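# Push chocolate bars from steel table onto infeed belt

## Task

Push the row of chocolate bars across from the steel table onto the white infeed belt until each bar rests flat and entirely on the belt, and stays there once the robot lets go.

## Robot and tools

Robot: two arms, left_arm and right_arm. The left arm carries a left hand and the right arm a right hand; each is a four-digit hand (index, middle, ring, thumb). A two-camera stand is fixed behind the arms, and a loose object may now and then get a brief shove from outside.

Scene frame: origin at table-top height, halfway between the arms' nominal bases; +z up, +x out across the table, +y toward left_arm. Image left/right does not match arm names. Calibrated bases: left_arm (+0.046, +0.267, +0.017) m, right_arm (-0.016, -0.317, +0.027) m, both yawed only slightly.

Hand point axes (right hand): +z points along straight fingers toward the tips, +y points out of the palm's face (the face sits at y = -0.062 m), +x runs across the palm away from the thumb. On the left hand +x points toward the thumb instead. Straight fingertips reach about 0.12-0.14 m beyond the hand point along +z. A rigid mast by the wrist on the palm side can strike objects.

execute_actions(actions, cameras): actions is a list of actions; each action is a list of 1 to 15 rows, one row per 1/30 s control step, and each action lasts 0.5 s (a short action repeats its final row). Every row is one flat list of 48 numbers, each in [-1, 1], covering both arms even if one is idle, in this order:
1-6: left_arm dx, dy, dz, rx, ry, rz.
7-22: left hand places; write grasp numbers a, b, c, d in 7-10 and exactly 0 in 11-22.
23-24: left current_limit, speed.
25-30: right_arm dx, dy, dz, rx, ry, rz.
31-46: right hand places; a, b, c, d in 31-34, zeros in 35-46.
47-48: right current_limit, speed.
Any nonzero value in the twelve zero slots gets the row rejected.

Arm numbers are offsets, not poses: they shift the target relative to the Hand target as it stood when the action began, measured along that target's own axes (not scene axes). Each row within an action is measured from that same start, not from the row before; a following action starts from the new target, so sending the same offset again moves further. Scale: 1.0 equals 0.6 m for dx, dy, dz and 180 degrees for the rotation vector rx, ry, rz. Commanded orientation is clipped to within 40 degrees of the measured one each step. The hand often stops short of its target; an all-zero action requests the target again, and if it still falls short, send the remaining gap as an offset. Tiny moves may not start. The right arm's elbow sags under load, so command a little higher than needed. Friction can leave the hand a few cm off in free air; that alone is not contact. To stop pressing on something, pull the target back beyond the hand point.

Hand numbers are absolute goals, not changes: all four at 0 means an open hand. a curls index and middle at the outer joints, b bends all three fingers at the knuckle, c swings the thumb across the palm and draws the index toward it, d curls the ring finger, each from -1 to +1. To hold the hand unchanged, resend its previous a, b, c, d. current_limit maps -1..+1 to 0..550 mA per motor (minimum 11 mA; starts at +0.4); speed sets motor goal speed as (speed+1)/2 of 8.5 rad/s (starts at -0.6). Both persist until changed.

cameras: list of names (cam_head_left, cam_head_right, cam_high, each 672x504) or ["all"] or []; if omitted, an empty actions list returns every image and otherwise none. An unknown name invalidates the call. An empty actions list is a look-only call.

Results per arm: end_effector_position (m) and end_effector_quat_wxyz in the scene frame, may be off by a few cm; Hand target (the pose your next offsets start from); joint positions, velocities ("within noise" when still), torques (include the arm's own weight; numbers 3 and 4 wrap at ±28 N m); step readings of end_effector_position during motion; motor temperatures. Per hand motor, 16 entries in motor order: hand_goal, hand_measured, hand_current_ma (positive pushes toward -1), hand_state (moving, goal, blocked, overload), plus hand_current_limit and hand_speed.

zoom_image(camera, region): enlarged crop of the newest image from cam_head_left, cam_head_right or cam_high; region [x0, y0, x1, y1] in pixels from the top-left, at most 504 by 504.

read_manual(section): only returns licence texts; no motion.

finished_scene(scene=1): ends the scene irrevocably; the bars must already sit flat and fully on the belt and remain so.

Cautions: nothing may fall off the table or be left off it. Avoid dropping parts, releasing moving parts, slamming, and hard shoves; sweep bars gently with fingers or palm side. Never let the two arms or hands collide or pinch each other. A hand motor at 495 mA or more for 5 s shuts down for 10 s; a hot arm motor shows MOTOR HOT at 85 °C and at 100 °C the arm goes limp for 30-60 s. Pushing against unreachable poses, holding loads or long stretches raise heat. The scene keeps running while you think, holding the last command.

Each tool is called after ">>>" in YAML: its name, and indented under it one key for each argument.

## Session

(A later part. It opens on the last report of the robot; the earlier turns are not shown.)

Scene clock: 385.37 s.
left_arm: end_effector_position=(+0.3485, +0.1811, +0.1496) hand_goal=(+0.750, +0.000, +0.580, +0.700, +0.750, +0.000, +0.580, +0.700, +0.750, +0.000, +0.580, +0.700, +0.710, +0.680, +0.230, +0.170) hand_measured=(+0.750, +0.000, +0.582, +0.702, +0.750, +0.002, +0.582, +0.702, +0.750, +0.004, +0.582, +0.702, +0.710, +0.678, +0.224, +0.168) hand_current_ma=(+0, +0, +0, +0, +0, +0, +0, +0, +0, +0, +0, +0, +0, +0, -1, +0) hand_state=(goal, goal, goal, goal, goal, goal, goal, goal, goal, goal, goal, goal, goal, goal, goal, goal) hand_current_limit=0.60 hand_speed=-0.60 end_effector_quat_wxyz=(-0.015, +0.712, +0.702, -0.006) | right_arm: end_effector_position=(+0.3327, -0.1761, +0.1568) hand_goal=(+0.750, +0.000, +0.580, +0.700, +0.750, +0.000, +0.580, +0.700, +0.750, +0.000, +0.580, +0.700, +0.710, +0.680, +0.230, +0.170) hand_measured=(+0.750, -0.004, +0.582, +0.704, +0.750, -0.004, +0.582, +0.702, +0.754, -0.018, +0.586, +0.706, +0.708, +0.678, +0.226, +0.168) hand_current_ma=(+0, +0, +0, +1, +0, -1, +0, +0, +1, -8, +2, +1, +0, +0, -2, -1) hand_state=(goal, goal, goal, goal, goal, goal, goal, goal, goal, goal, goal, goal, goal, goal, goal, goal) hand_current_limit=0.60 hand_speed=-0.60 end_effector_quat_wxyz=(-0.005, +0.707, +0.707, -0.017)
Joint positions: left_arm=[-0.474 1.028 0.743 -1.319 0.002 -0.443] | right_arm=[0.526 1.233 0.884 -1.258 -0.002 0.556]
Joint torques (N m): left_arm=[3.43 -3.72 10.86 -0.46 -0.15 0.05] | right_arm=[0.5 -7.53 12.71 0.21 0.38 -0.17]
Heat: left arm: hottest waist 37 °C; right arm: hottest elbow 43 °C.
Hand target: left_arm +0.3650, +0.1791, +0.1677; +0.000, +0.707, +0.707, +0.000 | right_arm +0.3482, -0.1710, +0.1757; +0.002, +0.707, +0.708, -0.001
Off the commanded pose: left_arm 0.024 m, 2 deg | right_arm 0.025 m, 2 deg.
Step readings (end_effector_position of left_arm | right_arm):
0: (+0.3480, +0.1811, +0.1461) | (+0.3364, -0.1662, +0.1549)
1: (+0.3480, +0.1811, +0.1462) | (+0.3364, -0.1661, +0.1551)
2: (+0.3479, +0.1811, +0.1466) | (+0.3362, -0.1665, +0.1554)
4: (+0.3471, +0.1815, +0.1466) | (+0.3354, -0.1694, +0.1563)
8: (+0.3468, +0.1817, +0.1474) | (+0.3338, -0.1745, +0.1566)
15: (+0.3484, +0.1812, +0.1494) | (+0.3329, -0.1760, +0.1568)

>>> execute_actions:
  actions: []
  cameras: ["cam_head_left", "cam_high"]

>>> zoom_image:
  camera: "cam_head_left"
  region: [215, 240, 405, 330]

>>> zoom_image:
  camera: "cam_high"
  region: [280, 170, 420, 310]

Scene clock: 391.30 s.
left_arm: end_effector_position=(+0.3485, +0.1811, +0.1496) hand_goal=(+0.750, +0.000, +0.580, +0.700, +0.750, +0.000, +0.580, +0.700, +0.750, +0.000, +0.580, +0.700, +0.710, +0.680, +0.230, +0.170) hand_measured=(+0.750, +0.000, +0.582, +0.702, +0.750, +0.002, +0.582, +0.702, +0.750, +0.004, +0.582, +0.702, +0.710, +0.678, +0.224, +0.168) hand_current_ma=(+0, +0, +0, +0, +0, +0, +0, +0, +0, +0, +0, +0, +0, +0, -1, +0) hand_state=(goal, goal, goal, goal, goal, goal, goal, goal, goal, goal, goal, goal, goal, goal, goal, goal) hand_current_limit=0.60 hand_speed=-0.60 end_effector_quat_wxyz=(-0.015, +0.712, +0.702, -0.006) | right_arm: end_effector_position=(+0.3327, -0.1761, +0.1568) hand_goal=(+0.750, +0.000, +0.580, +0.700, +0.750, +0.000, +0.580, +0.700, +0.750, +0.000, +0.580, +0.700, +0.710, +0.680, +0.230, +0.170) hand_measured=(+0.750, -0.004, +0.582, +0.704, +0.750, -0.004, +0.582, +0.702, +0.754, -0.018, +0.586, +0.706, +0.708, +0.678, +0.226, +0.168) hand_current_ma=(+0, +0, +0, +1, +0, -1, +0, +0, +1, -8, +2, +1, +0, +0, -2, -1) hand_state=(goal, goal, goal, goal, goal, goal, goal, goal, goal, goal, goal, goal, goal, goal, goal, goal) hand_current_limit=0.60 hand_speed=-0.60 end_effector_quat_wxyz=(-0.005, +0.707, +0.707, -0.017)
Joint positions: left_arm=[-0.474 1.028 0.743 -1.319 0.002 -0.443] | right_arm=[0.526 1.233 0.884 -1.258 -0.001 0.556]
Joint velocities: within noise
Joint torques (N m): left_arm=[3.49 -3.55 10.85 -0.44 -0.15 0.03] | right_arm=[-0.09 -7.36 12.93 0.31 0.36 -0.14]
Motor temperatures (°C): left_arm=[37 37 37 30 30 30] | right_arm=[38 35 43 27 32 28]
Heat: left arm: hottest waist 37 °C; right arm: hottest elbow 43 °C.
Hand target: left_arm +0.3650, +0.1791, +0.1677; +0.000, +0.707, +0.707, +0.000 | right_arm +0.3483, -0.1711, +0.1757; +0.002, +0.707, +0.708, -0.001
Off the commanded pose: left_arm 0.024 m, 2 deg | right_arm 0.025 m, 2 deg.
Images, in order (width x height): cam_head_left 672x504, cam_high 672x504.

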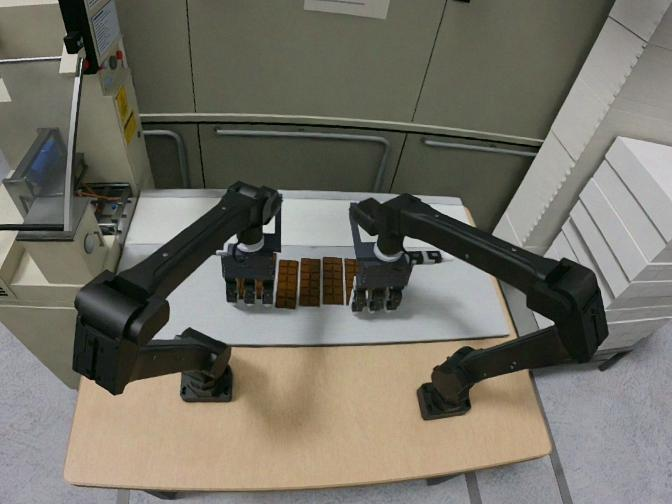

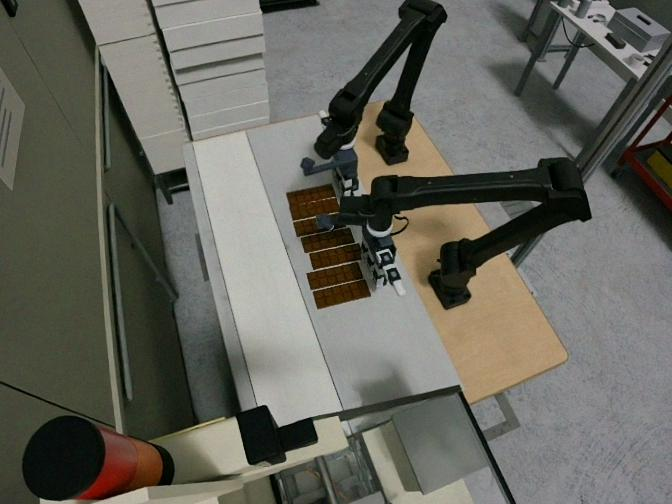

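Scaled by 2.653 from the camera's 672x504 image, which has a finer 960x720 frame.

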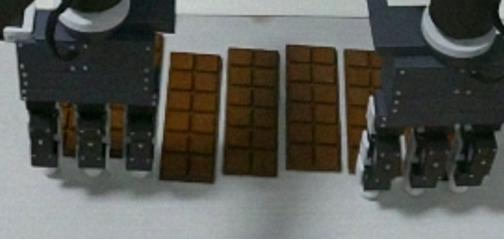

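Scaled by 3.600 from the camera's 672x504 image, which has a finer 960x720 frame.

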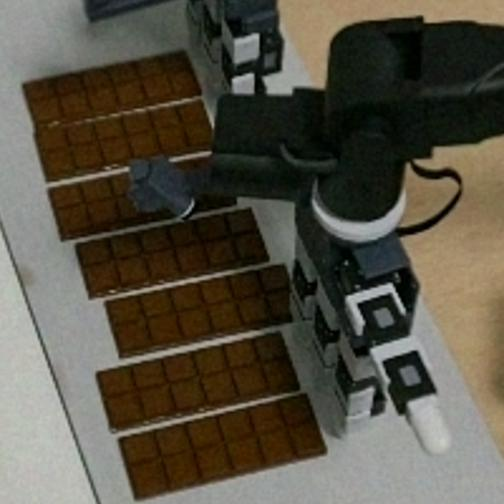

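>>> execute_actions:
  actions:
    - [[0,0.04,-0.004,0,0,0,0,0,0,0,0,0,0,0,0,0,0,0,0,0,0,0,0.6,-0.6,0.0117,0.04,-0.006,0,0,0,0,0,0,0,0,0,0,0,0,0,0,0,0,0,0,0,0.6,-0.6]]
    - [[0,0.04,-0.004,0,0,0,0,0,0,0,0,0,0,0,0,0,0,0,0,0,0,0,0.6,-0.6,0,0.04,-0.005,0,0,0,0,0,0,0,0,0,0,0,0,0,0,0,0,0,0,0,0.6,-0.6]]
  cameras: ["cam_head_left", "cam_high"]

>>> zoom_image:
  camera: "cam_head_left"
  region: [215, 240, 405, 330]

>>> zoom_image:
  camera: "cam_high"
  region: [280, 170, 420, 310]

Scene clock: 406.00 s.
left_arm: end_effector_position=(+0.3898, +0.1831, +0.1536) hand_goal=(+0.750, +0.000, +0.580, +0.700, +0.750, +0.000, +0.580, +0.700, +0.750, +0.000, +0.580, +0.700, +0.710, +0.680, +0.230, +0.170) hand_measured=(+0.752, +0.000, +0.582, +0.702, +0.750, +0.002, +0.582, +0.702, +0.756, +0.002, +0.584, +0.702, +0.710, +0.678, +0.224, +0.168) hand_current_ma=(+0, +0, +0, +0, +0, +0, +0, +0, +1, +0, +0, +0, +0, +0, -1, +0) hand_state=(goal, goal, goal, goal, goal, goal, goal, goal, goal, goal, goal, goal, goal, goal, goal, goal) hand_current_limit=0.60 hand_speed=-0.60 end_effector_quat_wxyz=(-0.025, +0.708, +0.705, -0.010) | right_arm: end_effector_position=(+0.3789, -0.1714, +0.1678) hand_goal=(+0.750, +0.000, +0.580, +0.700, +0.750, +0.000, +0.580, +0.700, +0.750, +0.000, +0.580, +0.700, +0.710, +0.680, +0.230, +0.170) hand_measured=(+0.750, -0.004, +0.582, +0.704, +0.750, -0.004, +0.582, +0.702, +0.750, +0.000, +0.582, +0.702, +0.708, +0.678, +0.226, +0.168) hand_current_ma=(+0, +0, +0, +1, +0, +0, +0, +0, +0, +0, +0, +0, +0, +0, -2, -1) hand_state=(goal, goal, goal, goal, goal, goal, goal, goal, goal, goal, goal, goal, goal, goal, goal, goal) hand_current_limit=0.60 hand_speed=-0.60 end_effector_quat_wxyz=(-0.002, +0.710, +0.704, -0.014)
Joint positions: left_arm=[-0.405 1.151 0.842 -1.315 0 -0.384] | right_arm=[0.471 1.334 1.002 -1.267 0.003 0.508]
Joint torques (N m): left_arm=[3.43 -5.25 10.92 0.27 -0.11 0.15] | right_arm=[0.79 -7.82 13.3 0.46 0.2 -0.19]
Heat: left arm: hottest elbow 39 °C; right arm: hottest elbow 42 °C.
Hand target: left_arm +0.4128, +0.1792, +0.1723; -0.001, +0.707, +0.707, +0.000 | right_arm +0.3962, -0.1639, +0.1822; +0.002, +0.707, +0.708, -0.001
Off the commanded pose: left_arm 0.030 m, 3 deg | right_arm 0.024 m, 2 deg.
Step readings (end_effector_position of left_arm | right_arm):
0: (+0.3485, +0.1811, +0.1496) | (+0.3327, -0.1761, +0.1568)
1: (+0.3485, +0.1811, +0.1495) | (+0.3328, -0.1760, +0.1569)
2: (+0.3493, +0.1813, +0.1496) | (+0.3334, -0.1761, +0.1574)
4: (+0.3543, +0.1822, +0.1505) | (+0.3379, -0.1757, +0.1599)
8: (+0.3653, +0.1838, +0.1514) | (+0.3513, -0.1722, +0.1653)
15: (+0.3679, +0.1830, +0.1512) | (+0.3555, -0.1706, +0.1659)
16: (+0.3680, +0.1829, +0.1513) | (+0.3556, -0.1705, +0.1661)
17: (+0.3689, +0.1828, +0.1515) | (+0.3565, -0.1709, +0.1663)
19: (+0.3738, +0.1830, +0.1521) | (+0.3612, -0.1708, +0.1667)
23: (+0.3860, +0.1838, +0.1534) | (+0.3745, -0.1707, +0.1682)
30: (+0.3898, +0.1833, +0.1536) | (+0.3789, -0.1716, +0.1678)
Images, in order (width x height): cam_head_left 672x504, cam_high 672x504.

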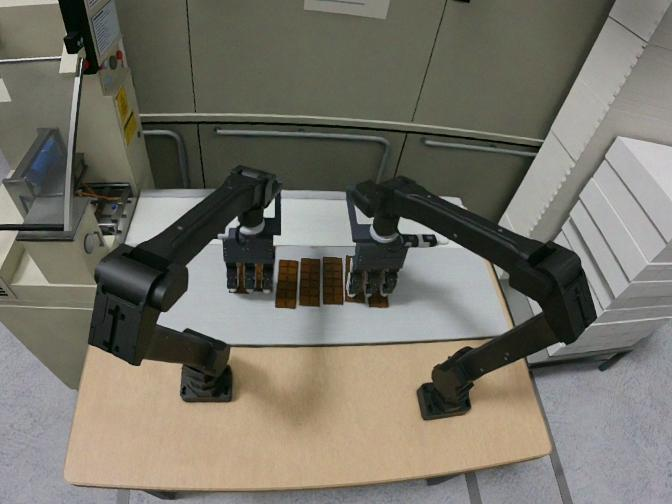

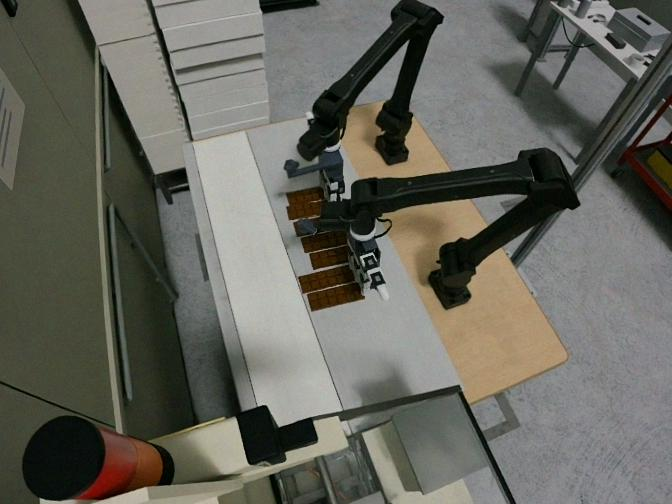

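Scaled by 2.653 from the camera's 672x504 image, which has a finer 960x720 frame.

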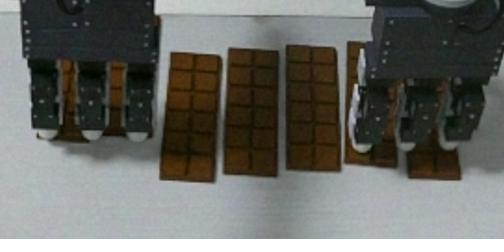

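Scaled by 3.600 from the camera's 672x504 image, which has a finer 960x720 frame.

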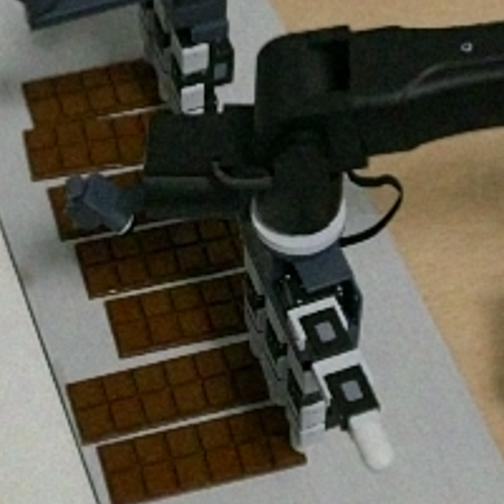

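>>> execute_actions:
  actions:
    - [[0,0,0,0,0,0,0,0,0,0,0,0,0,0,0,0,0,0,0,0,0,0,0.6,-0.6,0,0,-0.0417,0,0,0,0,0,0,0,0,0,0,0,0,0,0,0,0,0,0,0,0.6,-0.6]]
    - [[0,0,0,0,0,0,0,0,0,0,0,0,0,0,0,0,0,0,0,0,0,0,0.6,-0.6,0,-0.095,0,0,0,0,0,0,0,0,0,0,0,0,0,0,0,0,0,0,0,0,0.6,-0.6]]
    - [[0,0,0,0,0,0,0,0,0,0,0,0,0,0,0,0,0,0,0,0,0,0,0.6,-0.6,0,0,0.058,0,0,0,0,0,0,0,0,0,0,0,0,0,0,0,0,0,0,0,0.6,-0.6]]
  cameras: ["cam_head_left", "cam_high"]

>>> zoom_image:
  camera: "cam_head_left"
  region: [215, 240, 405, 330]

>>> zoom_image:
  camera: "cam_high"
  region: [280, 170, 420, 310]

Scene clock: 422.63 s.
left_arm: end_effector_position=(+0.3898, +0.1831, +0.1536) hand_goal=(+0.750, +0.000, +0.580, +0.700, +0.750, +0.000, +0.580, +0.700, +0.750, +0.000, +0.580, +0.700, +0.710, +0.680, +0.230, +0.170) hand_measured=(+0.752, +0.000, +0.582, +0.702, +0.750, +0.002, +0.582, +0.702, +0.754, +0.002, +0.584, +0.702, +0.710, +0.678, +0.224, +0.168) hand_current_ma=(+0, +0, +0, +0, +0, +0, +0, +0, +1, +0, +0, +0, +0, +0, -1, +0) hand_state=(goal, goal, goal, goal, goal, goal, goal, goal, goal, goal, goal, goal, goal, goal, goal, goal) hand_current_limit=0.60 hand_speed=-0.60 end_effector_quat_wxyz=(-0.025, +0.708, +0.705, -0.010) | right_arm: end_effector_position=(+0.3402, -0.1656, +0.1793) hand_goal=(+0.750, +0.000, +0.580, +0.700, +0.750, +0.000, +0.580, +0.700, +0.750, +0.000, +0.580, +0.700, +0.710, +0.680, +0.230, +0.170) hand_measured=(+0.750, -0.002, +0.582, +0.704, +0.750, -0.004, +0.582, +0.702, +0.748, +0.000, +0.582, +0.702, +0.708, +0.678, +0.226, +0.168) hand_current_ma=(+0, +0, +0, +1, +0, +0, +0, +0, +0, +0, +0, +0, +0, +0, -2, -1) hand_state=(goal, goal, goal, goal, goal, goal, goal, goal, goal, goal, goal, goal, goal, goal, goal, goal) hand_current_limit=0.60 hand_speed=-0.60 end_effector_quat_wxyz=(+0.002, +0.705, +0.710, +0.004)
Joint positions: left_arm=[-0.405 1.151 0.842 -1.315 0 -0.384] | right_arm=[0.542 1.216 0.924 -1.271 0.002 0.564]
Joint torques (N m): left_arm=[3.43 -5.25 10.95 0.31 -0.12 0.12] | right_arm=[1.73 -6.53 8.39 0.96 0.18 0.06]
Heat: left arm: hottest elbow 41 °C; right arm: hottest elbow 43 °C.
Hand target: left_arm +0.4128, +0.1792, +0.1723; -0.001, +0.707, +0.707, +0.000 | right_arm +0.3392, -0.1640, +0.1724; +0.002, +0.707, +0.708, -0.001
Off the commanded pose: left_arm 0.030 m, 3 deg | right_arm 0.007 m, 1 deg.
Step readings (end_effector_position of left_arm | right_arm):
0: (+0.3898, +0.1831, +0.1536) | (+0.3790, -0.1713, +0.1678)
1: (+0.3898, +0.1831, +0.1536) | (+0.3790, -0.1713, +0.1680)
2: (+0.3898, +0.1831, +0.1536) | (+0.3785, -0.1716, +0.1688)
4: (+0.3898, +0.1831, +0.1536) | (+0.3776, -0.1721, +0.1721)
8: (+0.3898, +0.1831, +0.1536) | (+0.3808, -0.1703, +0.1825)
15: (+0.3898, +0.1831, +0.1536) | (+0.3819, -0.1697, +0.1867)
16: (+0.3898, +0.1831, +0.1536) | (+0.3817, -0.1698, +0.1868)
17: (+0.3898, +0.1831, +0.1536) | (+0.3813, -0.1695, +0.1878)
19: (+0.3898, +0.1831, +0.1536) | (+0.3763, -0.1680, +0.1913)
23: (+0.3898, +0.1831, +0.1536) | (+0.3556, -0.1631, +0.2043)
30: (+0.3898, +0.1831, +0.1536) | (+0.3465, -0.1609, +0.2134)
31: (+0.3898, +0.1831, +0.1536) | (+0.3460, -0.1614, +0.2127)
32: (+0.3898, +0.1831, +0.1536) | (+0.3454, -0.1618, +0.2106)
34: (+0.3898, +0.1831, +0.1536) | (+0.3439, -0.1629, +0.2027)
38: (+0.3898, +0.1831, +0.1536) | (+0.3377, -0.1671, +0.1841)
45: (+0.3898, +0.1831, +0.1536) | (+0.3399, -0.1658, +0.1792)
Images, in order (width x height): cam_head_left 672x504, cam_high 672x504.

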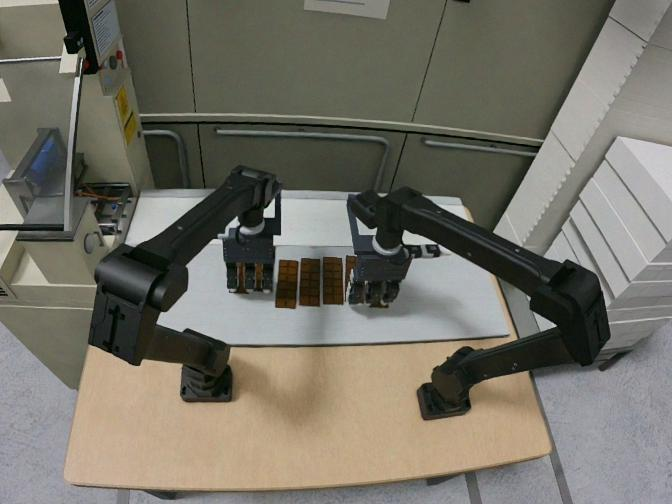

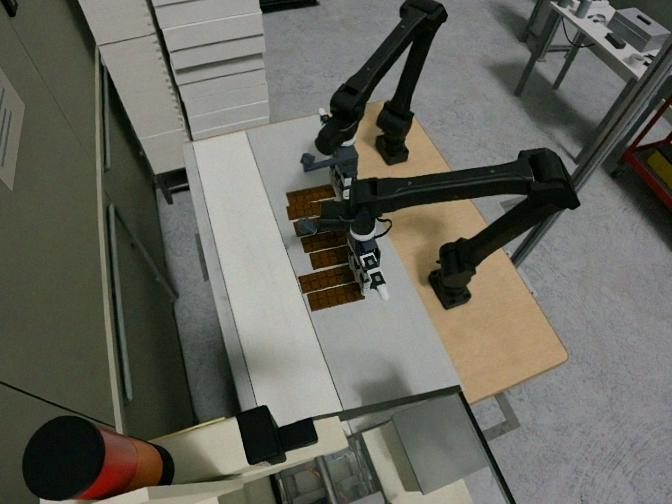

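Scaled by 2.653 from the camera's 672x504 image, which has a finer 960x720 frame.

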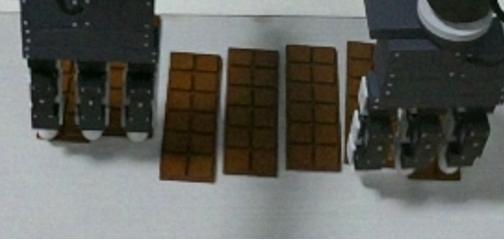

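Scaled by 3.600 from the camera's 672x504 image, which has a finer 960x720 frame.

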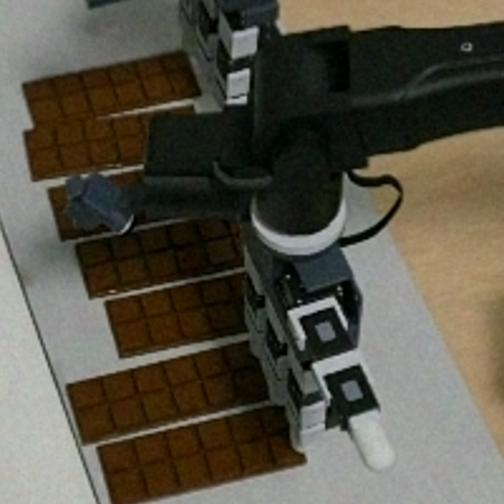

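>>> execute_actions:
  actions:
    - [[0,0,0,0,0,0,0,0,0,0,0,0,0,0,0,0,0,0,0,0,0,0,0.6,-0.6,-0.003,-0.035,0,0,0,0,0,0,0,0,0,0,0,0,0,0,0,0,0,0,0,0,0.6,-0.6]]
    - [[0,0,0,0,0,0,0,0,0,0,0,0,0,0,0,0,0,0,0,0,0,0,0.6,-0.6,0,0,0.04,0,0,0,0,0,0,0,0,0,0,0,0,0,0,0,0,0,0,0,0.6,-0.6]]

Scene clock: 430.97 s.
left_arm: end_effector_position=(+0.3898, +0.1831, +0.1536) hand_goal=(+0.750, +0.000, +0.580, +0.700, +0.750, +0.000, +0.580, +0.700, +0.750, +0.000, +0.580, +0.700, +0.710, +0.680, +0.230, +0.170) hand_measured=(+0.752, +0.000, +0.582, +0.702, +0.750, +0.002, +0.582, +0.702, +0.754, +0.002, +0.584, +0.702, +0.710, +0.678, +0.224, +0.168) hand_current_ma=(+0, +0, +0, +0, +0, +0, +0, +0, +1, +0, +0, +0, +0, +0, -1, +0) hand_state=(goal, goal, goal, goal, goal, goal, goal, goal, goal, goal, goal, goal, goal, goal, goal, goal) hand_current_limit=0.60 hand_speed=-0.60 end_effector_quat_wxyz=(-0.025, +0.708, +0.705, -0.010) | right_arm: end_effector_position=(+0.3209, -0.1658, +0.1584) hand_goal=(+0.750, +0.000, +0.580, +0.700, +0.750, +0.000, +0.580, +0.700, +0.750, +0.000, +0.580, +0.700, +0.710, +0.680, +0.230, +0.170) hand_measured=(+0.750, -0.002, +0.582, +0.704, +0.750, -0.002, +0.582, +0.702, +0.760, +0.008, +0.588, +0.702, +0.708, +0.678, +0.226, +0.168) hand_current_ma=(+0, +0, +0, +1, +0, +0, +0, +0, +5, +3, +2, +0, +0, +0, -2, -1) hand_state=(goal, goal, goal, goal, goal, goal, goal, goal, goal, goal, goal, goal, goal, goal, goal, goal) hand_current_limit=0.60 hand_speed=-0.60 end_effector_quat_wxyz=(+0.002, +0.704, +0.710, +0.006)
Joint positions: left_arm=[-0.405 1.151 0.842 -1.315 0 -0.384] | right_arm=[0.574 1.187 0.843 -1.215 0.001 0.595]
Joint torques (N m): left_arm=[3.43 -5.13 10.91 0.28 -0.11 0.11] | right_arm=[2.43 -5.77 7.51 1.29 0.28 0.05]
Motor temperatures (°C): left_arm=[37 36 42 30 30 30] | right_arm=[38 34 43 27 31 28]
Heat: left arm: hottest elbow 42 °C; right arm: hottest elbow 43 °C.
Hand target: left_arm +0.4128, +0.1792, +0.1723; -0.001, +0.707, +0.707, +0.000 | right_arm +0.3183, -0.1659, +0.1484; +0.002, +0.707, +0.708, -0.001
Off the commanded pose: left_arm 0.030 m, 3 deg | right_arm 0.010 m, 1 deg.
Step readings (end_effector_position of left_arm | right_arm):
0: (+0.3898, +0.1831, +0.1536) | (+0.3403, -0.1656, +0.1793)
1: (+0.3898, +0.1831, +0.1536) | (+0.3403, -0.1654, +0.1793)
2: (+0.3898, +0.1831, +0.1536) | (+0.3394, -0.1651, +0.1787)
4: (+0.3898, +0.1831, +0.1536) | (+0.3354, -0.1652, +0.1756)
8: (+0.3898, +0.1831, +0.1536) | (+0.3249, -0.1654, +0.1698)
15: (+0.3898, +0.1831, +0.1536) | (+0.3224, -0.1648, +0.1721)
16: (+0.3898, +0.1831, +0.1536) | (+0.3223, -0.1650, +0.1720)
17: (+0.3898, +0.1831, +0.1536) | (+0.3223, -0.1649, +0.1712)
19: (+0.3898, +0.1831, +0.1536) | (+0.3223, -0.1650, +0.1669)
23: (+0.3898, +0.1831, +0.1536) | (+0.3191, -0.1671, +0.1576)
30: (+0.3898, +0.1831, +0.1536) | (+0.3208, -0.1658, +0.1583)

>>> execute_actions:
  actions:
    - [[0,0.02,0.004,0,0,0,0,0,0,0,0,0,0,0,0,0,0,0,0,0,0,0,0.6,-0.6,0,0.04,-0.002,0,0,0,0,0,0,0,0,0,0,0,0,0,0,0,0,0,0,0,0.6,-0.6]]
    - [[0,0.02,0,0,0,0,0,0,0,0,0,0,0,0,0,0,0,0,0,0,0,0,0.6,-0.6,0,0.04,-0.002,0,0,0,0,0,0,0,0,0,0,0,0,0,0,0,0,0,0,0,0.6,-0.6]]
  cameras: ["cam_head_left", "cam_high"]

>>> zoom_image:
  camera: "cam_head_left"
  region: [215, 240, 405, 330]

>>> zoom_image:
  camera: "cam_high"
  region: [280, 170, 420, 310]

Scene clock: 438.57 s.
left_arm: end_effector_position=(+0.4130, +0.1821, +0.1537) hand_goal=(+0.750, +0.000, +0.580, +0.700, +0.750, +0.000, +0.580, +0.700, +0.750, +0.000, +0.580, +0.700, +0.710, +0.680, +0.230, +0.170) hand_measured=(+0.760, +0.000, +0.584, +0.702, +0.750, +0.002, +0.582, +0.702, +0.756, +0.002, +0.584, +0.702, +0.710, +0.678, +0.224, +0.168) hand_current_ma=(+2, +0, +1, +0, +0, +0, +0, +0, +1, +0, +0, +0, +0, +0, -1, +0) hand_state=(goal, goal, goal, goal, goal, goal, goal, goal, goal, goal, goal, goal, goal, goal, goal, goal) hand_current_limit=0.60 hand_speed=-0.60 end_effector_quat_wxyz=(-0.024, +0.708, +0.705, -0.011) | right_arm: end_effector_position=(+0.3465, -0.1667, +0.1542) hand_goal=(+0.750, +0.000, +0.580, +0.700, +0.750, +0.000, +0.580, +0.700, +0.750, +0.000, +0.580, +0.700, +0.710, +0.680, +0.230, +0.170) hand_measured=(+0.770, -0.002, +0.592, +0.706, +0.798, -0.002, +0.614, +0.716, +0.820, +0.012, +0.630, +0.728, +0.708, +0.678, +0.226, +0.168) hand_current_ma=(+13, +0, +5, +2, +63, +0, +31, +10, +122, +4, +63, +22, +0, +0, -2, -1) hand_state=(goal, goal, goal, goal, blocked, goal, blocked, goal, blocked, goal, blocked, blocked, goal, goal, goal, goal) hand_current_limit=0.60 hand_speed=-0.60 end_effector_quat_wxyz=(-0.007, +0.703, +0.711, -0.003)
Joint positions: left_arm=[-0.379 1.213 0.891 -1.301 0 -0.358] | right_arm=[0.52 1.262 0.899 -1.216 -0.012 0.539]
Joint torques (N m): left_arm=[3.49 -5.89 10.63 0.51 -0.11 0.14] | right_arm=[-0.21 -4.19 11.14 1.47 0.86 -0.14]
Heat: left arm: hottest elbow 42 °C; right arm: hottest elbow 42 °C.
Hand target: left_arm +0.4369, +0.1791, +0.1698; -0.001, +0.707, +0.707, +0.000 | right_arm +0.3663, -0.1659, +0.1509; +0.002, +0.707, +0.708, -0.001
Off the commanded pose: left_arm 0.029 m, 3 deg | right_arm 0.020 m, 1 deg.
Step readings (end_effector_position of left_arm | right_arm):
0: (+0.3898, +0.1831, +0.1536) | (+0.3209, -0.1658, +0.1584)
1: (+0.3900, +0.1830, +0.1536) | (+0.3209, -0.1658, +0.1584)
2: (+0.3904, +0.1831, +0.1536) | (+0.3210, -0.1657, +0.1581)
4: (+0.3924, +0.1830, +0.1534) | (+0.3224, -0.1667, +0.1571)
8: (+0.3990, +0.1829, +0.1534) | (+0.3280, -0.1680, +0.1566)
15: (+0.4012, +0.1825, +0.1536) | (+0.3306, -0.1675, +0.1564)
16: (+0.4012, +0.1825, +0.1536) | (+0.3308, -0.1675, +0.1564)
17: (+0.4017, +0.1825, +0.1537) | (+0.3317, -0.1674, +0.1565)
19: (+0.4039, +0.1825, +0.1536) | (+0.3360, -0.1676, +0.1559)
23: (+0.4109, +0.1824, +0.1537) | (+0.3446, -0.1676, +0.1545)
30: (+0.4130, +0.1821, +0.1537) | (+0.3463, -0.1667, +0.1540)
Images, in order (width x height): cam_head_left 672x504, cam_high 672x504.

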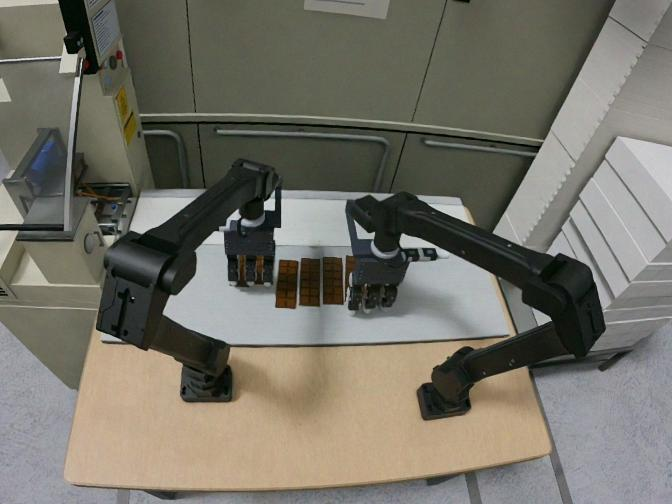

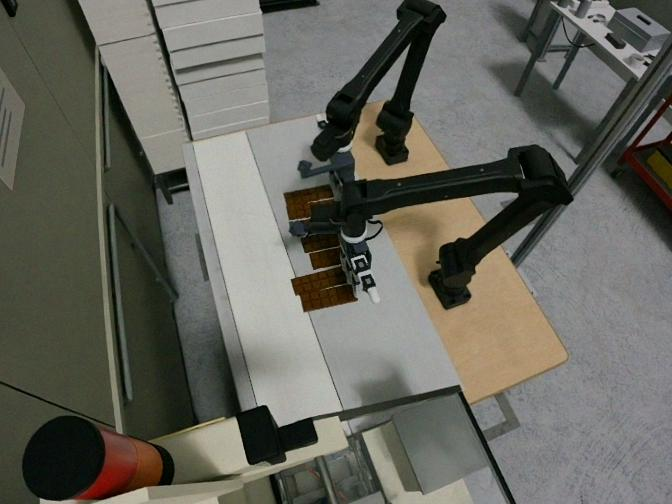

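Scaled by 2.653 from the camera's 672x504 image, which has a finer 960x720 frame.

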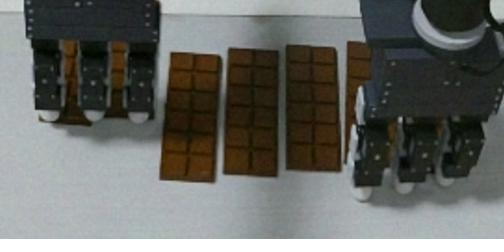

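Scaled by 3.600 from the camera's 672x504 image, which has a finer 960x720 frame.

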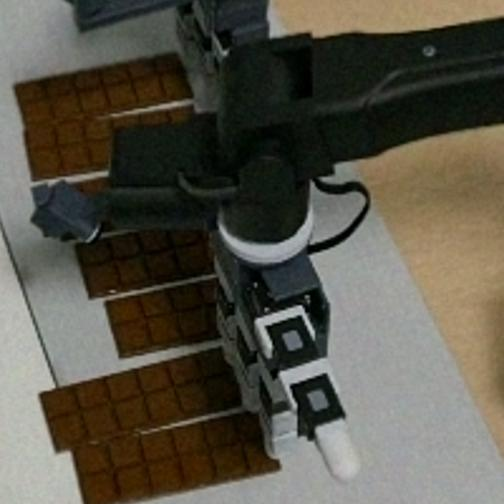

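>>> execute_actions:
  actions:
    - [[0,0.045,-0.002,0,0,0,0,0,0,0,0,0,0,0,0,0,0,0,0,0,0,0,0.6,-0.6,0,0.04,-0.008,0,0.012,0,0,0,0,0,0,0,0,0,0,0,0,0,0,0,0,0,0.6,-0.6]]
    - [[0,0.045,-0.002,0,0,0,0,0,0,0,0,0,0,0,0,0,0,0,0,0,0,0,0.6,-0.6,0,0.04,-0.004,0,0,0,0,0,0,0,0,0,0,0,0,0,0,0,0,0,0,0,0.6,-0.6]]
  cameras: ["cam_head_left", "cam_high"]

>>> zoom_image:
  camera: "cam_head_left"
  region: [215, 230, 405, 330]

>>> zoom_image:
  camera: "cam_high"
  region: [260, 170, 400, 320]

Scene clock: 453.43 s.
left_arm: end_effector_position=(+0.4684, +0.1800, +0.1566) hand_goal=(+0.750, +0.000, +0.580, +0.700, +0.750, +0.000, +0.580, +0.700, +0.750, +0.000, +0.580, +0.700, +0.710, +0.680, +0.230, +0.170) hand_measured=(+0.750, +0.000, +0.582, +0.702, +0.750, +0.002, +0.582, +0.702, +0.758, +0.002, +0.584, +0.702, +0.710, +0.678, +0.224, +0.168) hand_current_ma=(+0, +0, +0, +0, +0, +0, +0, +0, +1, +0, +1, +0, +0, +0, -1, +0) hand_state=(goal, goal, goal, goal, goal, goal, goal, goal, goal, goal, goal, goal, goal, goal, goal, goal) hand_current_limit=0.60 hand_speed=-0.60 end_effector_quat_wxyz=(-0.020, +0.709, +0.705, -0.010) | right_arm: end_effector_position=(+0.3854, -0.1708, +0.1518) hand_goal=(+0.750, +0.000, +0.580, +0.700, +0.750, +0.000, +0.580, +0.700, +0.750, +0.000, +0.580, +0.700, +0.710, +0.680, +0.230, +0.170) hand_measured=(+0.814, -0.002, +0.618, +0.722, +0.808, +0.000, +0.620, +0.720, +0.808, +0.004, +0.624, +0.726, +0.708, +0.678, +0.226, +0.168) hand_current_ma=(+104, +0, +39, +16, +89, +0, +43, +14, +86, +1, +51, +21, +0, +0, -2, -1) hand_state=(blocked, goal, blocked, blocked, blocked, goal, blocked, blocked, blocked, goal, blocked, blocked, goal, goal, goal, goal) hand_current_limit=0.60 hand_speed=-0.60 end_effector_quat_wxyz=(-0.024, +0.707, +0.707, -0.005)
Joint positions: left_arm=[-0.329 1.35 1.018 -1.284 0 -0.306] | right_arm=[0.44 1.359 0.988 -1.224 -0.043 0.469]
Joint torques (N m): left_arm=[3.31 -8.18 10.74 0.2 -0.1 0.11] | right_arm=[-0.91 -6.24 12.83 1.76 0.67 -0.19]
Heat: left arm: hottest elbow 40 °C; right arm: hottest elbow 43 °C.
Hand target: left_arm +0.4909, +0.1792, +0.1722; -0.001, +0.707, +0.707, +0.000 | right_arm +0.4142, -0.1659, +0.1581; -0.012, +0.707, +0.707, +0.013
Off the commanded pose: left_arm 0.028 m, 3 deg | right_arm 0.030 m, 2 deg.
Step readings (end_effector_position of left_arm | right_arm):
0: (+0.4130, +0.1821, +0.1537) | (+0.3465, -0.1666, +0.1540)
1: (+0.4132, +0.1821, +0.1539) | (+0.3466, -0.1665, +0.1542)
2: (+0.4143, +0.1820, +0.1540) | (+0.3471, -0.1665, +0.1540)
4: (+0.4196, +0.1821, +0.1542) | (+0.3515, -0.1681, +0.1536)
8: (+0.4352, +0.1824, +0.1545) | (+0.3615, -0.1716, +0.1521)
15: (+0.4401, +0.1819, +0.1549) | (+0.3631, -0.1710, +0.1518)
16: (+0.4403, +0.1819, +0.1549) | (+0.3632, -0.1711, +0.1518)
17: (+0.4414, +0.1817, +0.1551) | (+0.3640, -0.1708, +0.1518)
19: (+0.4473, +0.1810, +0.1558) | (+0.3693, -0.1708, +0.1517)
23: (+0.4637, +0.1805, +0.1563) | (+0.3813, -0.1713, +0.1516)
30: (+0.4684, +0.1801, +0.1566) | (+0.3853, -0.1709, +0.1518)
Images, in order (width x height): cam_head_left 672x504, cam_high 672x504.

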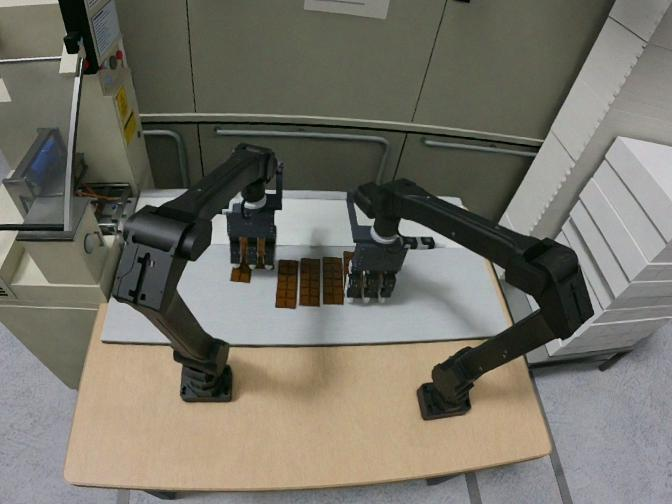

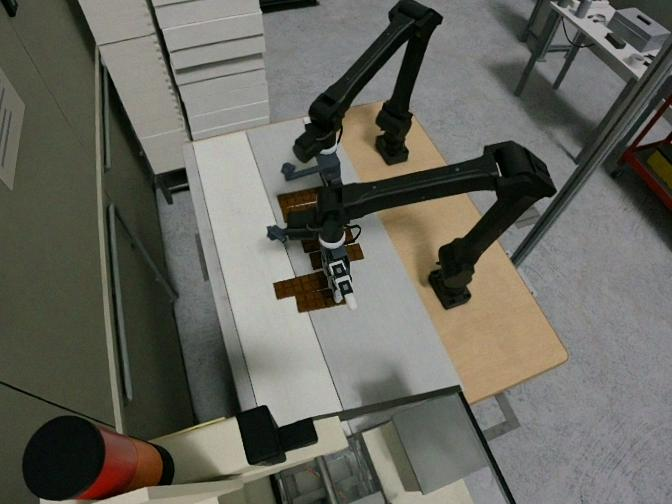

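Scaled by 2.653 from the camera's 672x504 image, which has a finer 960x720 frame.

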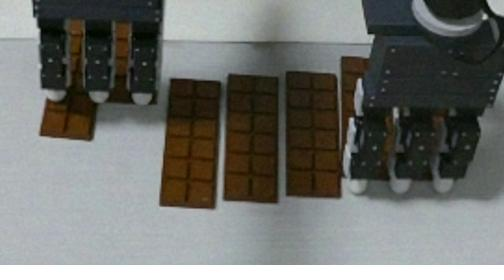

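Scaled by 3.360 from the camera's 672x504 image, which has a finer 960x720 frame.

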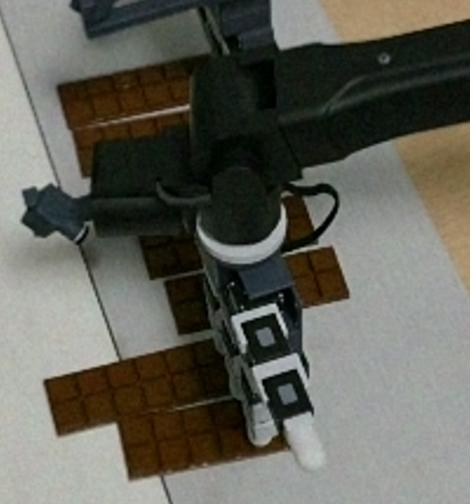

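>>> execute_actions:
  actions:
    - [[0,0,-0.05,0,-0.012,0,0,0,0,0,0,0,0,0,0,0,0,0,0,0,0,0,0.6,-0.6,0,0.045,-0.008,0,0,0,0,0,0,0,0,0,0,0,0,0,0,0,0,0,0,0,0.6,-0.6]]
    - [[0,-0.125,0,0,0,0,0,0,0,0,0,0,0,0,0,0,0,0,0,0,0,0,0.6,-0.6,0,0.045,-0.003,0,0,0,0,0,0,0,0,0,0,0,0,0,0,0,0,0,0,0,0.6,-0.6]]
    - [[0,0,0.087,0,0,0,0,0,0,0,0,0,0,0,0,0,0,0,0,0,0,0,0.6,-0.6,0,0,0,0,0,0,0,0,0,0,0,0,0,0,0,0,0,0,0,0,0,0,0.6,-0.6]]
  cameras: ["cam_head_left", "cam_high"]

>>> zoom_image:
  camera: "cam_head_left"
  region: [215, 230, 405, 330]

>>> zoom_image:
  camera: "cam_high"
  region: [260, 170, 400, 320]

Scene clock: 478.47 s.
left_arm: end_effector_position=(+0.4155, +0.1831, +0.1534) hand_goal=(+0.750, +0.000, +0.580, +0.700, +0.750, +0.000, +0.580, +0.700, +0.750, +0.000, +0.580, +0.700, +0.710, +0.680, +0.230, +0.170) hand_measured=(+0.756, +0.000, +0.582, +0.702, +0.748, +0.002, +0.582, +0.702, +0.748, +0.002, +0.582, +0.702, +0.710, +0.678, +0.224, +0.168) hand_current_ma=(+1, +0, +0, +0, +0, +0, +0, +0, +0, +0, +0, +0, +0, +0, -1, +0) hand_state=(goal, goal, goal, goal, goal, goal, goal, goal, goal, goal, goal, goal, goal, goal, goal, goal) hand_current_limit=0.60 hand_speed=-0.60 end_effector_quat_wxyz=(+0.011, +0.703, +0.711, -0.014) | right_arm: end_effector_position=(+0.4429, -0.1709, +0.1549) hand_goal=(+0.750, +0.000, +0.580, +0.700, +0.750, +0.000, +0.580, +0.700, +0.750, +0.000, +0.580, +0.700, +0.710, +0.680, +0.230, +0.170) hand_measured=(+0.798, -0.002, +0.612, +0.722, +0.794, +0.002, +0.614, +0.720, +0.792, +0.002, +0.614, +0.722, +0.708, +0.678, +0.226, +0.168) hand_current_ma=(+62, +0, +29, +15, +56, +0, +32, +13, +51, +0, +31, +14, +0, +0, -2, -1) hand_state=(blocked, goal, blocked, blocked, blocked, goal, blocked, goal, blocked, goal, blocked, blocked, goal, goal, goal, goal) hand_current_limit=0.60 hand_speed=-0.60 end_effector_quat_wxyz=(-0.022, +0.708, +0.706, -0.003)
Joint positions: left_arm=[-0.356 1.18 0.857 -1.24 0.036 -0.35] | right_arm=[0.379 1.488 1.128 -1.232 -0.039 0.412]
Joint torques (N m): left_arm=[1.03 -6.24 6.93 0.58 -0.05 -0.01] | right_arm=[0.15 -9.05 13.34 1.14 0.46 -0.18]
Heat: left arm: hottest elbow 41 °C; right arm: hottest elbow 47 °C.
Hand target: left_arm +0.4159, +0.1772, +0.1502; +0.013, +0.707, +0.707, -0.014 | right_arm +0.4683, -0.1659, +0.1649; -0.011, +0.706, +0.708, +0.013
Off the commanded pose: left_arm 0.007 m, 1 deg | right_arm 0.028 m, 2 deg.
Step readings (end_effector_position of left_arm | right_arm):
0: (+0.4684, +0.1799, +0.1566) | (+0.3854, -0.1708, +0.1518)
1: (+0.4686, +0.1798, +0.1567) | (+0.3857, -0.1706, +0.1520)
2: (+0.4687, +0.1793, +0.1573) | (+0.3865, -0.1706, +0.1521)
4: (+0.4688, +0.1782, +0.1607) | (+0.3926, -0.1705, +0.1519)
8: (+0.4742, +0.1784, +0.1732) | (+0.4091, -0.1716, +0.1528)
15: (+0.4755, +0.1783, +0.1799) | (+0.4144, -0.1715, +0.1530)
16: (+0.4754, +0.1784, +0.1800) | (+0.4146, -0.1713, +0.1530)
17: (+0.4744, +0.1786, +0.1810) | (+0.4154, -0.1711, +0.1532)
19: (+0.4658, +0.1803, +0.1842) | (+0.4214, -0.1708, +0.1533)
23: (+0.4355, +0.1847, +0.1974) | (+0.4370, -0.1712, +0.1541)
30: (+0.4239, +0.1815, +0.2107) | (+0.4429, -0.1710, +0.1549)
31: (+0.4232, +0.1815, +0.2098) | (+0.4429, -0.1710, +0.1549)
32: (+0.4225, +0.1817, +0.2066) | (+0.4429, -0.1710, +0.1549)
34: (+0.4208, +0.1817, +0.1947) | (+0.4429, -0.1710, +0.1549)
38: (+0.4117, +0.1847, +0.1631) | (+0.4429, -0.1709, +0.1549)
45: (+0.4151, +0.1831, +0.1533) | (+0.4429, -0.1709, +0.1549)
Images, in order (width x height): cam_head_left 672x504, cam_high 672x504.

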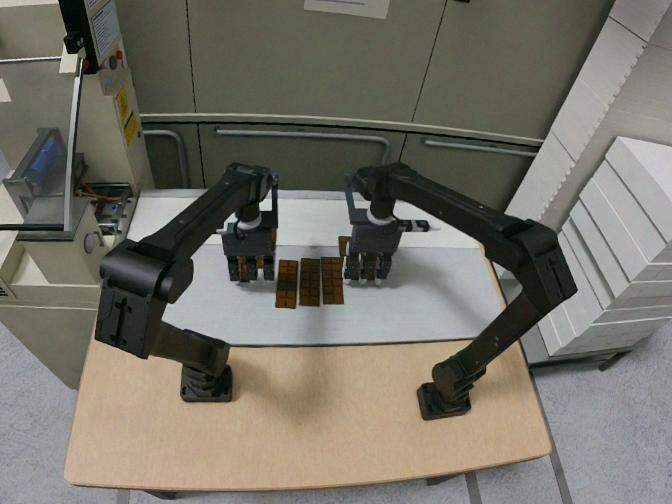

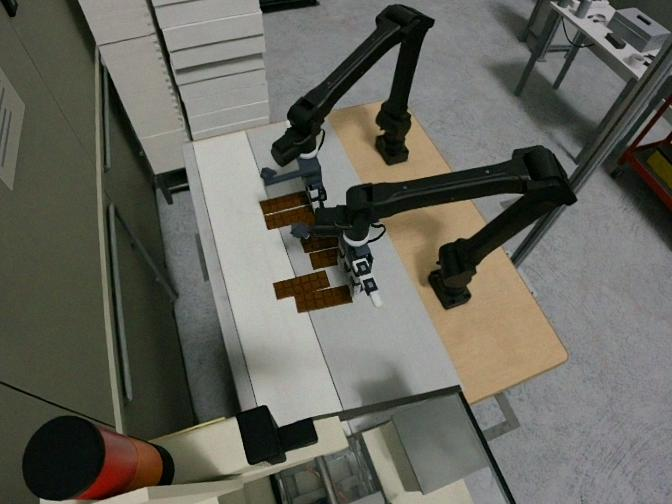

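Scaled by 2.653 from the camera's 672x504 image, which has a finer 960x720 frame.

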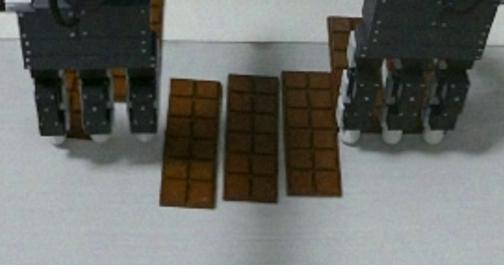

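Scaled by 3.360 from the camera's 672x504 image, which has a finer 960x720 frame.

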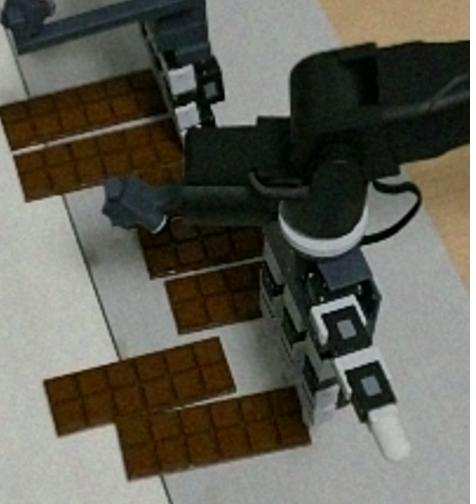

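>>> execute_actions:
  actions:
    - [[0,-0.022,0.01,0,0,0,0,0,0,0,0,0,0,0,0,0,0,0,0,0,0,0,0.6,-0.6,0,0.04,-0.004,0,0,0,0,0,0,0,0,0,0,0,0,0,0,0,0,0,0,0,0.6,-0.6]]
    - [[0,0.045,-0.002,0,0,0,0,0,0,0,0,0,0,0,0,0,0,0,0,0,0,0,0.6,-0.6,0,0.04,-0.004,0,0,0,0,0,0,0,0,0,0,0,0,0,0,0,0,0,0,0,0.6,-0.6]]
    - [[0,0.045,-0.002,0,0,0,0,0,0,0,0,0,0,0,0,0,0,0,0,0,0,0,0.6,-0.6,0,0,0,0,0,0,0,0,0,0,0,0,0,0,0,0,0,0,0,0,0,0,0.6,-0.6]]
  cameras: ["cam_head_left", "cam_high"]

>>> zoom_image:
  camera: "cam_head_left"
  region: [215, 200, 405, 320]

>>> zoom_image:
  camera: "cam_high"
  region: [230, 170, 390, 320]

Scene clock: 490.83 s.
left_arm: end_effector_position=(+0.4334, +0.1793, +0.1461) hand_goal=(+0.750, +0.000, +0.580, +0.700, +0.750, +0.000, +0.580, +0.700, +0.750, +0.000, +0.580, +0.700, +0.710, +0.680, +0.230, +0.170) hand_measured=(+0.816, +0.014, +0.616, +0.724, +0.788, +0.004, +0.610, +0.714, +0.762, +0.004, +0.590, +0.704, +0.710, +0.678, +0.224, +0.168) hand_current_ma=(+80, +3, +23, +11, +29, +0, +17, +4, +3, +0, +2, +0, +0, +0, -1, +0) hand_state=(blocked, goal, blocked, blocked, blocked, goal, blocked, goal, goal, goal, goal, goal, goal, goal, goal, goal) hand_current_limit=0.60 hand_speed=-0.60 end_effector_quat_wxyz=(+0.001, +0.706, +0.708, -0.020) | right_arm: end_effector_position=(+0.4960, -0.1699, +0.1585) hand_goal=(+0.750, +0.000, +0.580, +0.700, +0.750, +0.000, +0.580, +0.700, +0.750, +0.000, +0.580, +0.700, +0.710, +0.680, +0.230, +0.170) hand_measured=(+0.764, -0.002, +0.592, +0.708, +0.756, +0.002, +0.586, +0.704, +0.758, +0.002, +0.588, +0.706, +0.708, +0.678, +0.226, +0.168) hand_current_ma=(+8, +0, +5, +3, +2, +0, +2, +1, +2, +0, +2, +2, +0, +0, -2, -1) hand_state=(goal, goal, goal, goal, goal, goal, goal, goal, goal, goal, goal, goal, goal, goal, goal, goal) hand_current_limit=0.60 hand_speed=-0.60 end_effector_quat_wxyz=(-0.019, +0.709, +0.705, +0.001)
Joint positions: left_arm=[-0.347 1.253 0.901 -1.236 0.037 -0.333] | right_arm=[0.337 1.604 1.271 -1.251 -0.035 0.372]
Joint torques (N m): left_arm=[3.49 -4.48 9.46 1.36 -0.1 0.18] | right_arm=[0.73 -11.46 13.53 0.65 0.24 -0.19]
Motor temperatures (°C): left_arm=[37 36 40 30 30 29] | right_arm=[38 34 48 27 31 28]
Heat: left arm: hottest elbow 40 °C; right arm: hottest elbow 48 °C.
Hand target: left_arm +0.4567, +0.1772, +0.1466; +0.013, +0.707, +0.707, -0.014 | right_arm +0.5163, -0.1660, +0.1697; -0.011, +0.706, +0.708, +0.013
Off the commanded pose: left_arm 0.023 m, 2 deg | right_arm 0.023 m, 2 deg.
Step readings (end_effector_position of left_arm | right_arm):
0: (+0.4156, +0.1831, +0.1534) | (+0.4429, -0.1709, +0.1549)
1: (+0.4156, +0.1831, +0.1534) | (+0.4430, -0.1709, +0.1548)
2: (+0.4152, +0.1830, +0.1530) | (+0.4436, -0.1709, +0.1548)
4: (+0.4137, +0.1825, +0.1520) | (+0.4491, -0.1703, +0.1552)
8: (+0.4091, +0.1811, +0.1505) | (+0.4636, -0.1704, +0.1559)
15: (+0.4081, +0.1809, +0.1506) | (+0.4692, -0.1704, +0.1566)
16: (+0.4081, +0.1809, +0.1506) | (+0.4693, -0.1703, +0.1566)
17: (+0.4082, +0.1808, +0.1505) | (+0.4699, -0.1701, +0.1568)
19: (+0.4090, +0.1807, +0.1497) | (+0.4754, -0.1696, +0.1570)
23: (+0.4139, +0.1793, +0.1491) | (+0.4899, -0.1701, +0.1577)
30: (+0.4168, +0.1785, +0.1490) | (+0.4959, -0.1700, +0.1586)
31: (+0.4170, +0.1786, +0.1491) | (+0.4959, -0.1700, +0.1586)
32: (+0.4179, +0.1789, +0.1489) | (+0.4959, -0.1700, +0.1584)
34: (+0.4227, +0.1791, +0.1484) | (+0.4959, -0.1699, +0.1585)
38: (+0.4315, +0.1799, +0.1465) | (+0.4960, -0.1699, +0.1585)
45: (+0.4332, +0.1795, +0.1461) | (+0.4960, -0.1699, +0.1585)
Images, in order (width x height): cam_head_left 672x504, cam_high 672x504.

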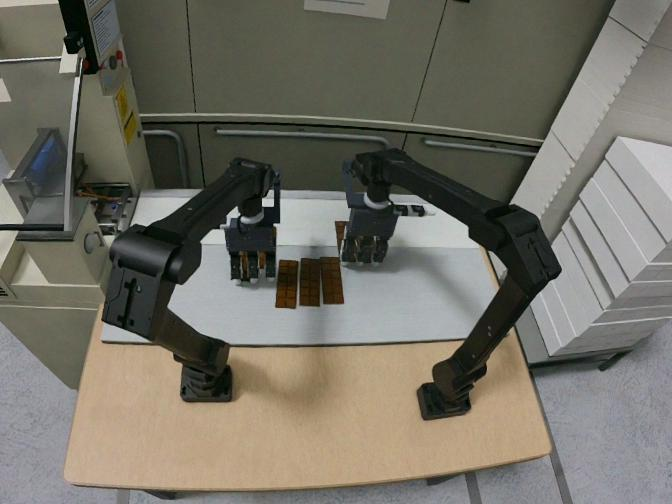

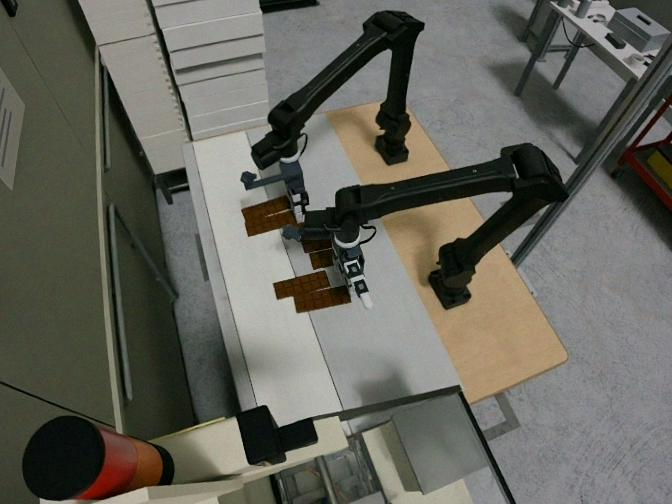

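Scaled by 2.653 from the camera's 672x504 image, which has a finer 960x720 frame.

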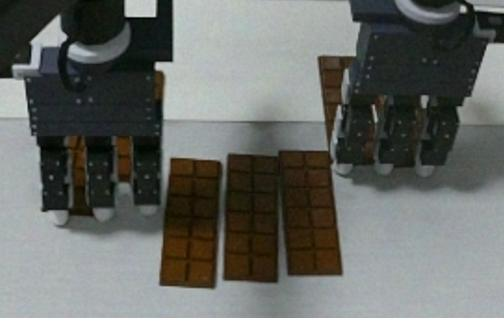

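Scaled by 3.150 from the camera's 672x504 image, which has a finer 960x720 frame.

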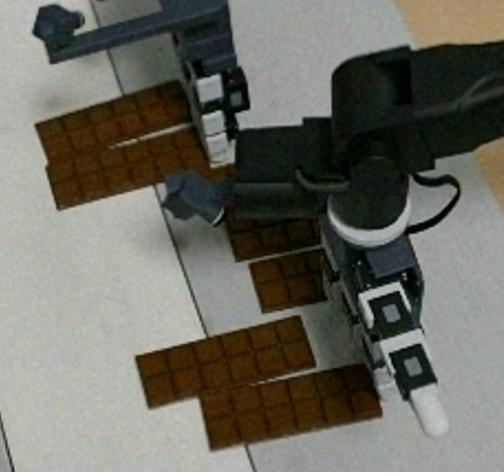

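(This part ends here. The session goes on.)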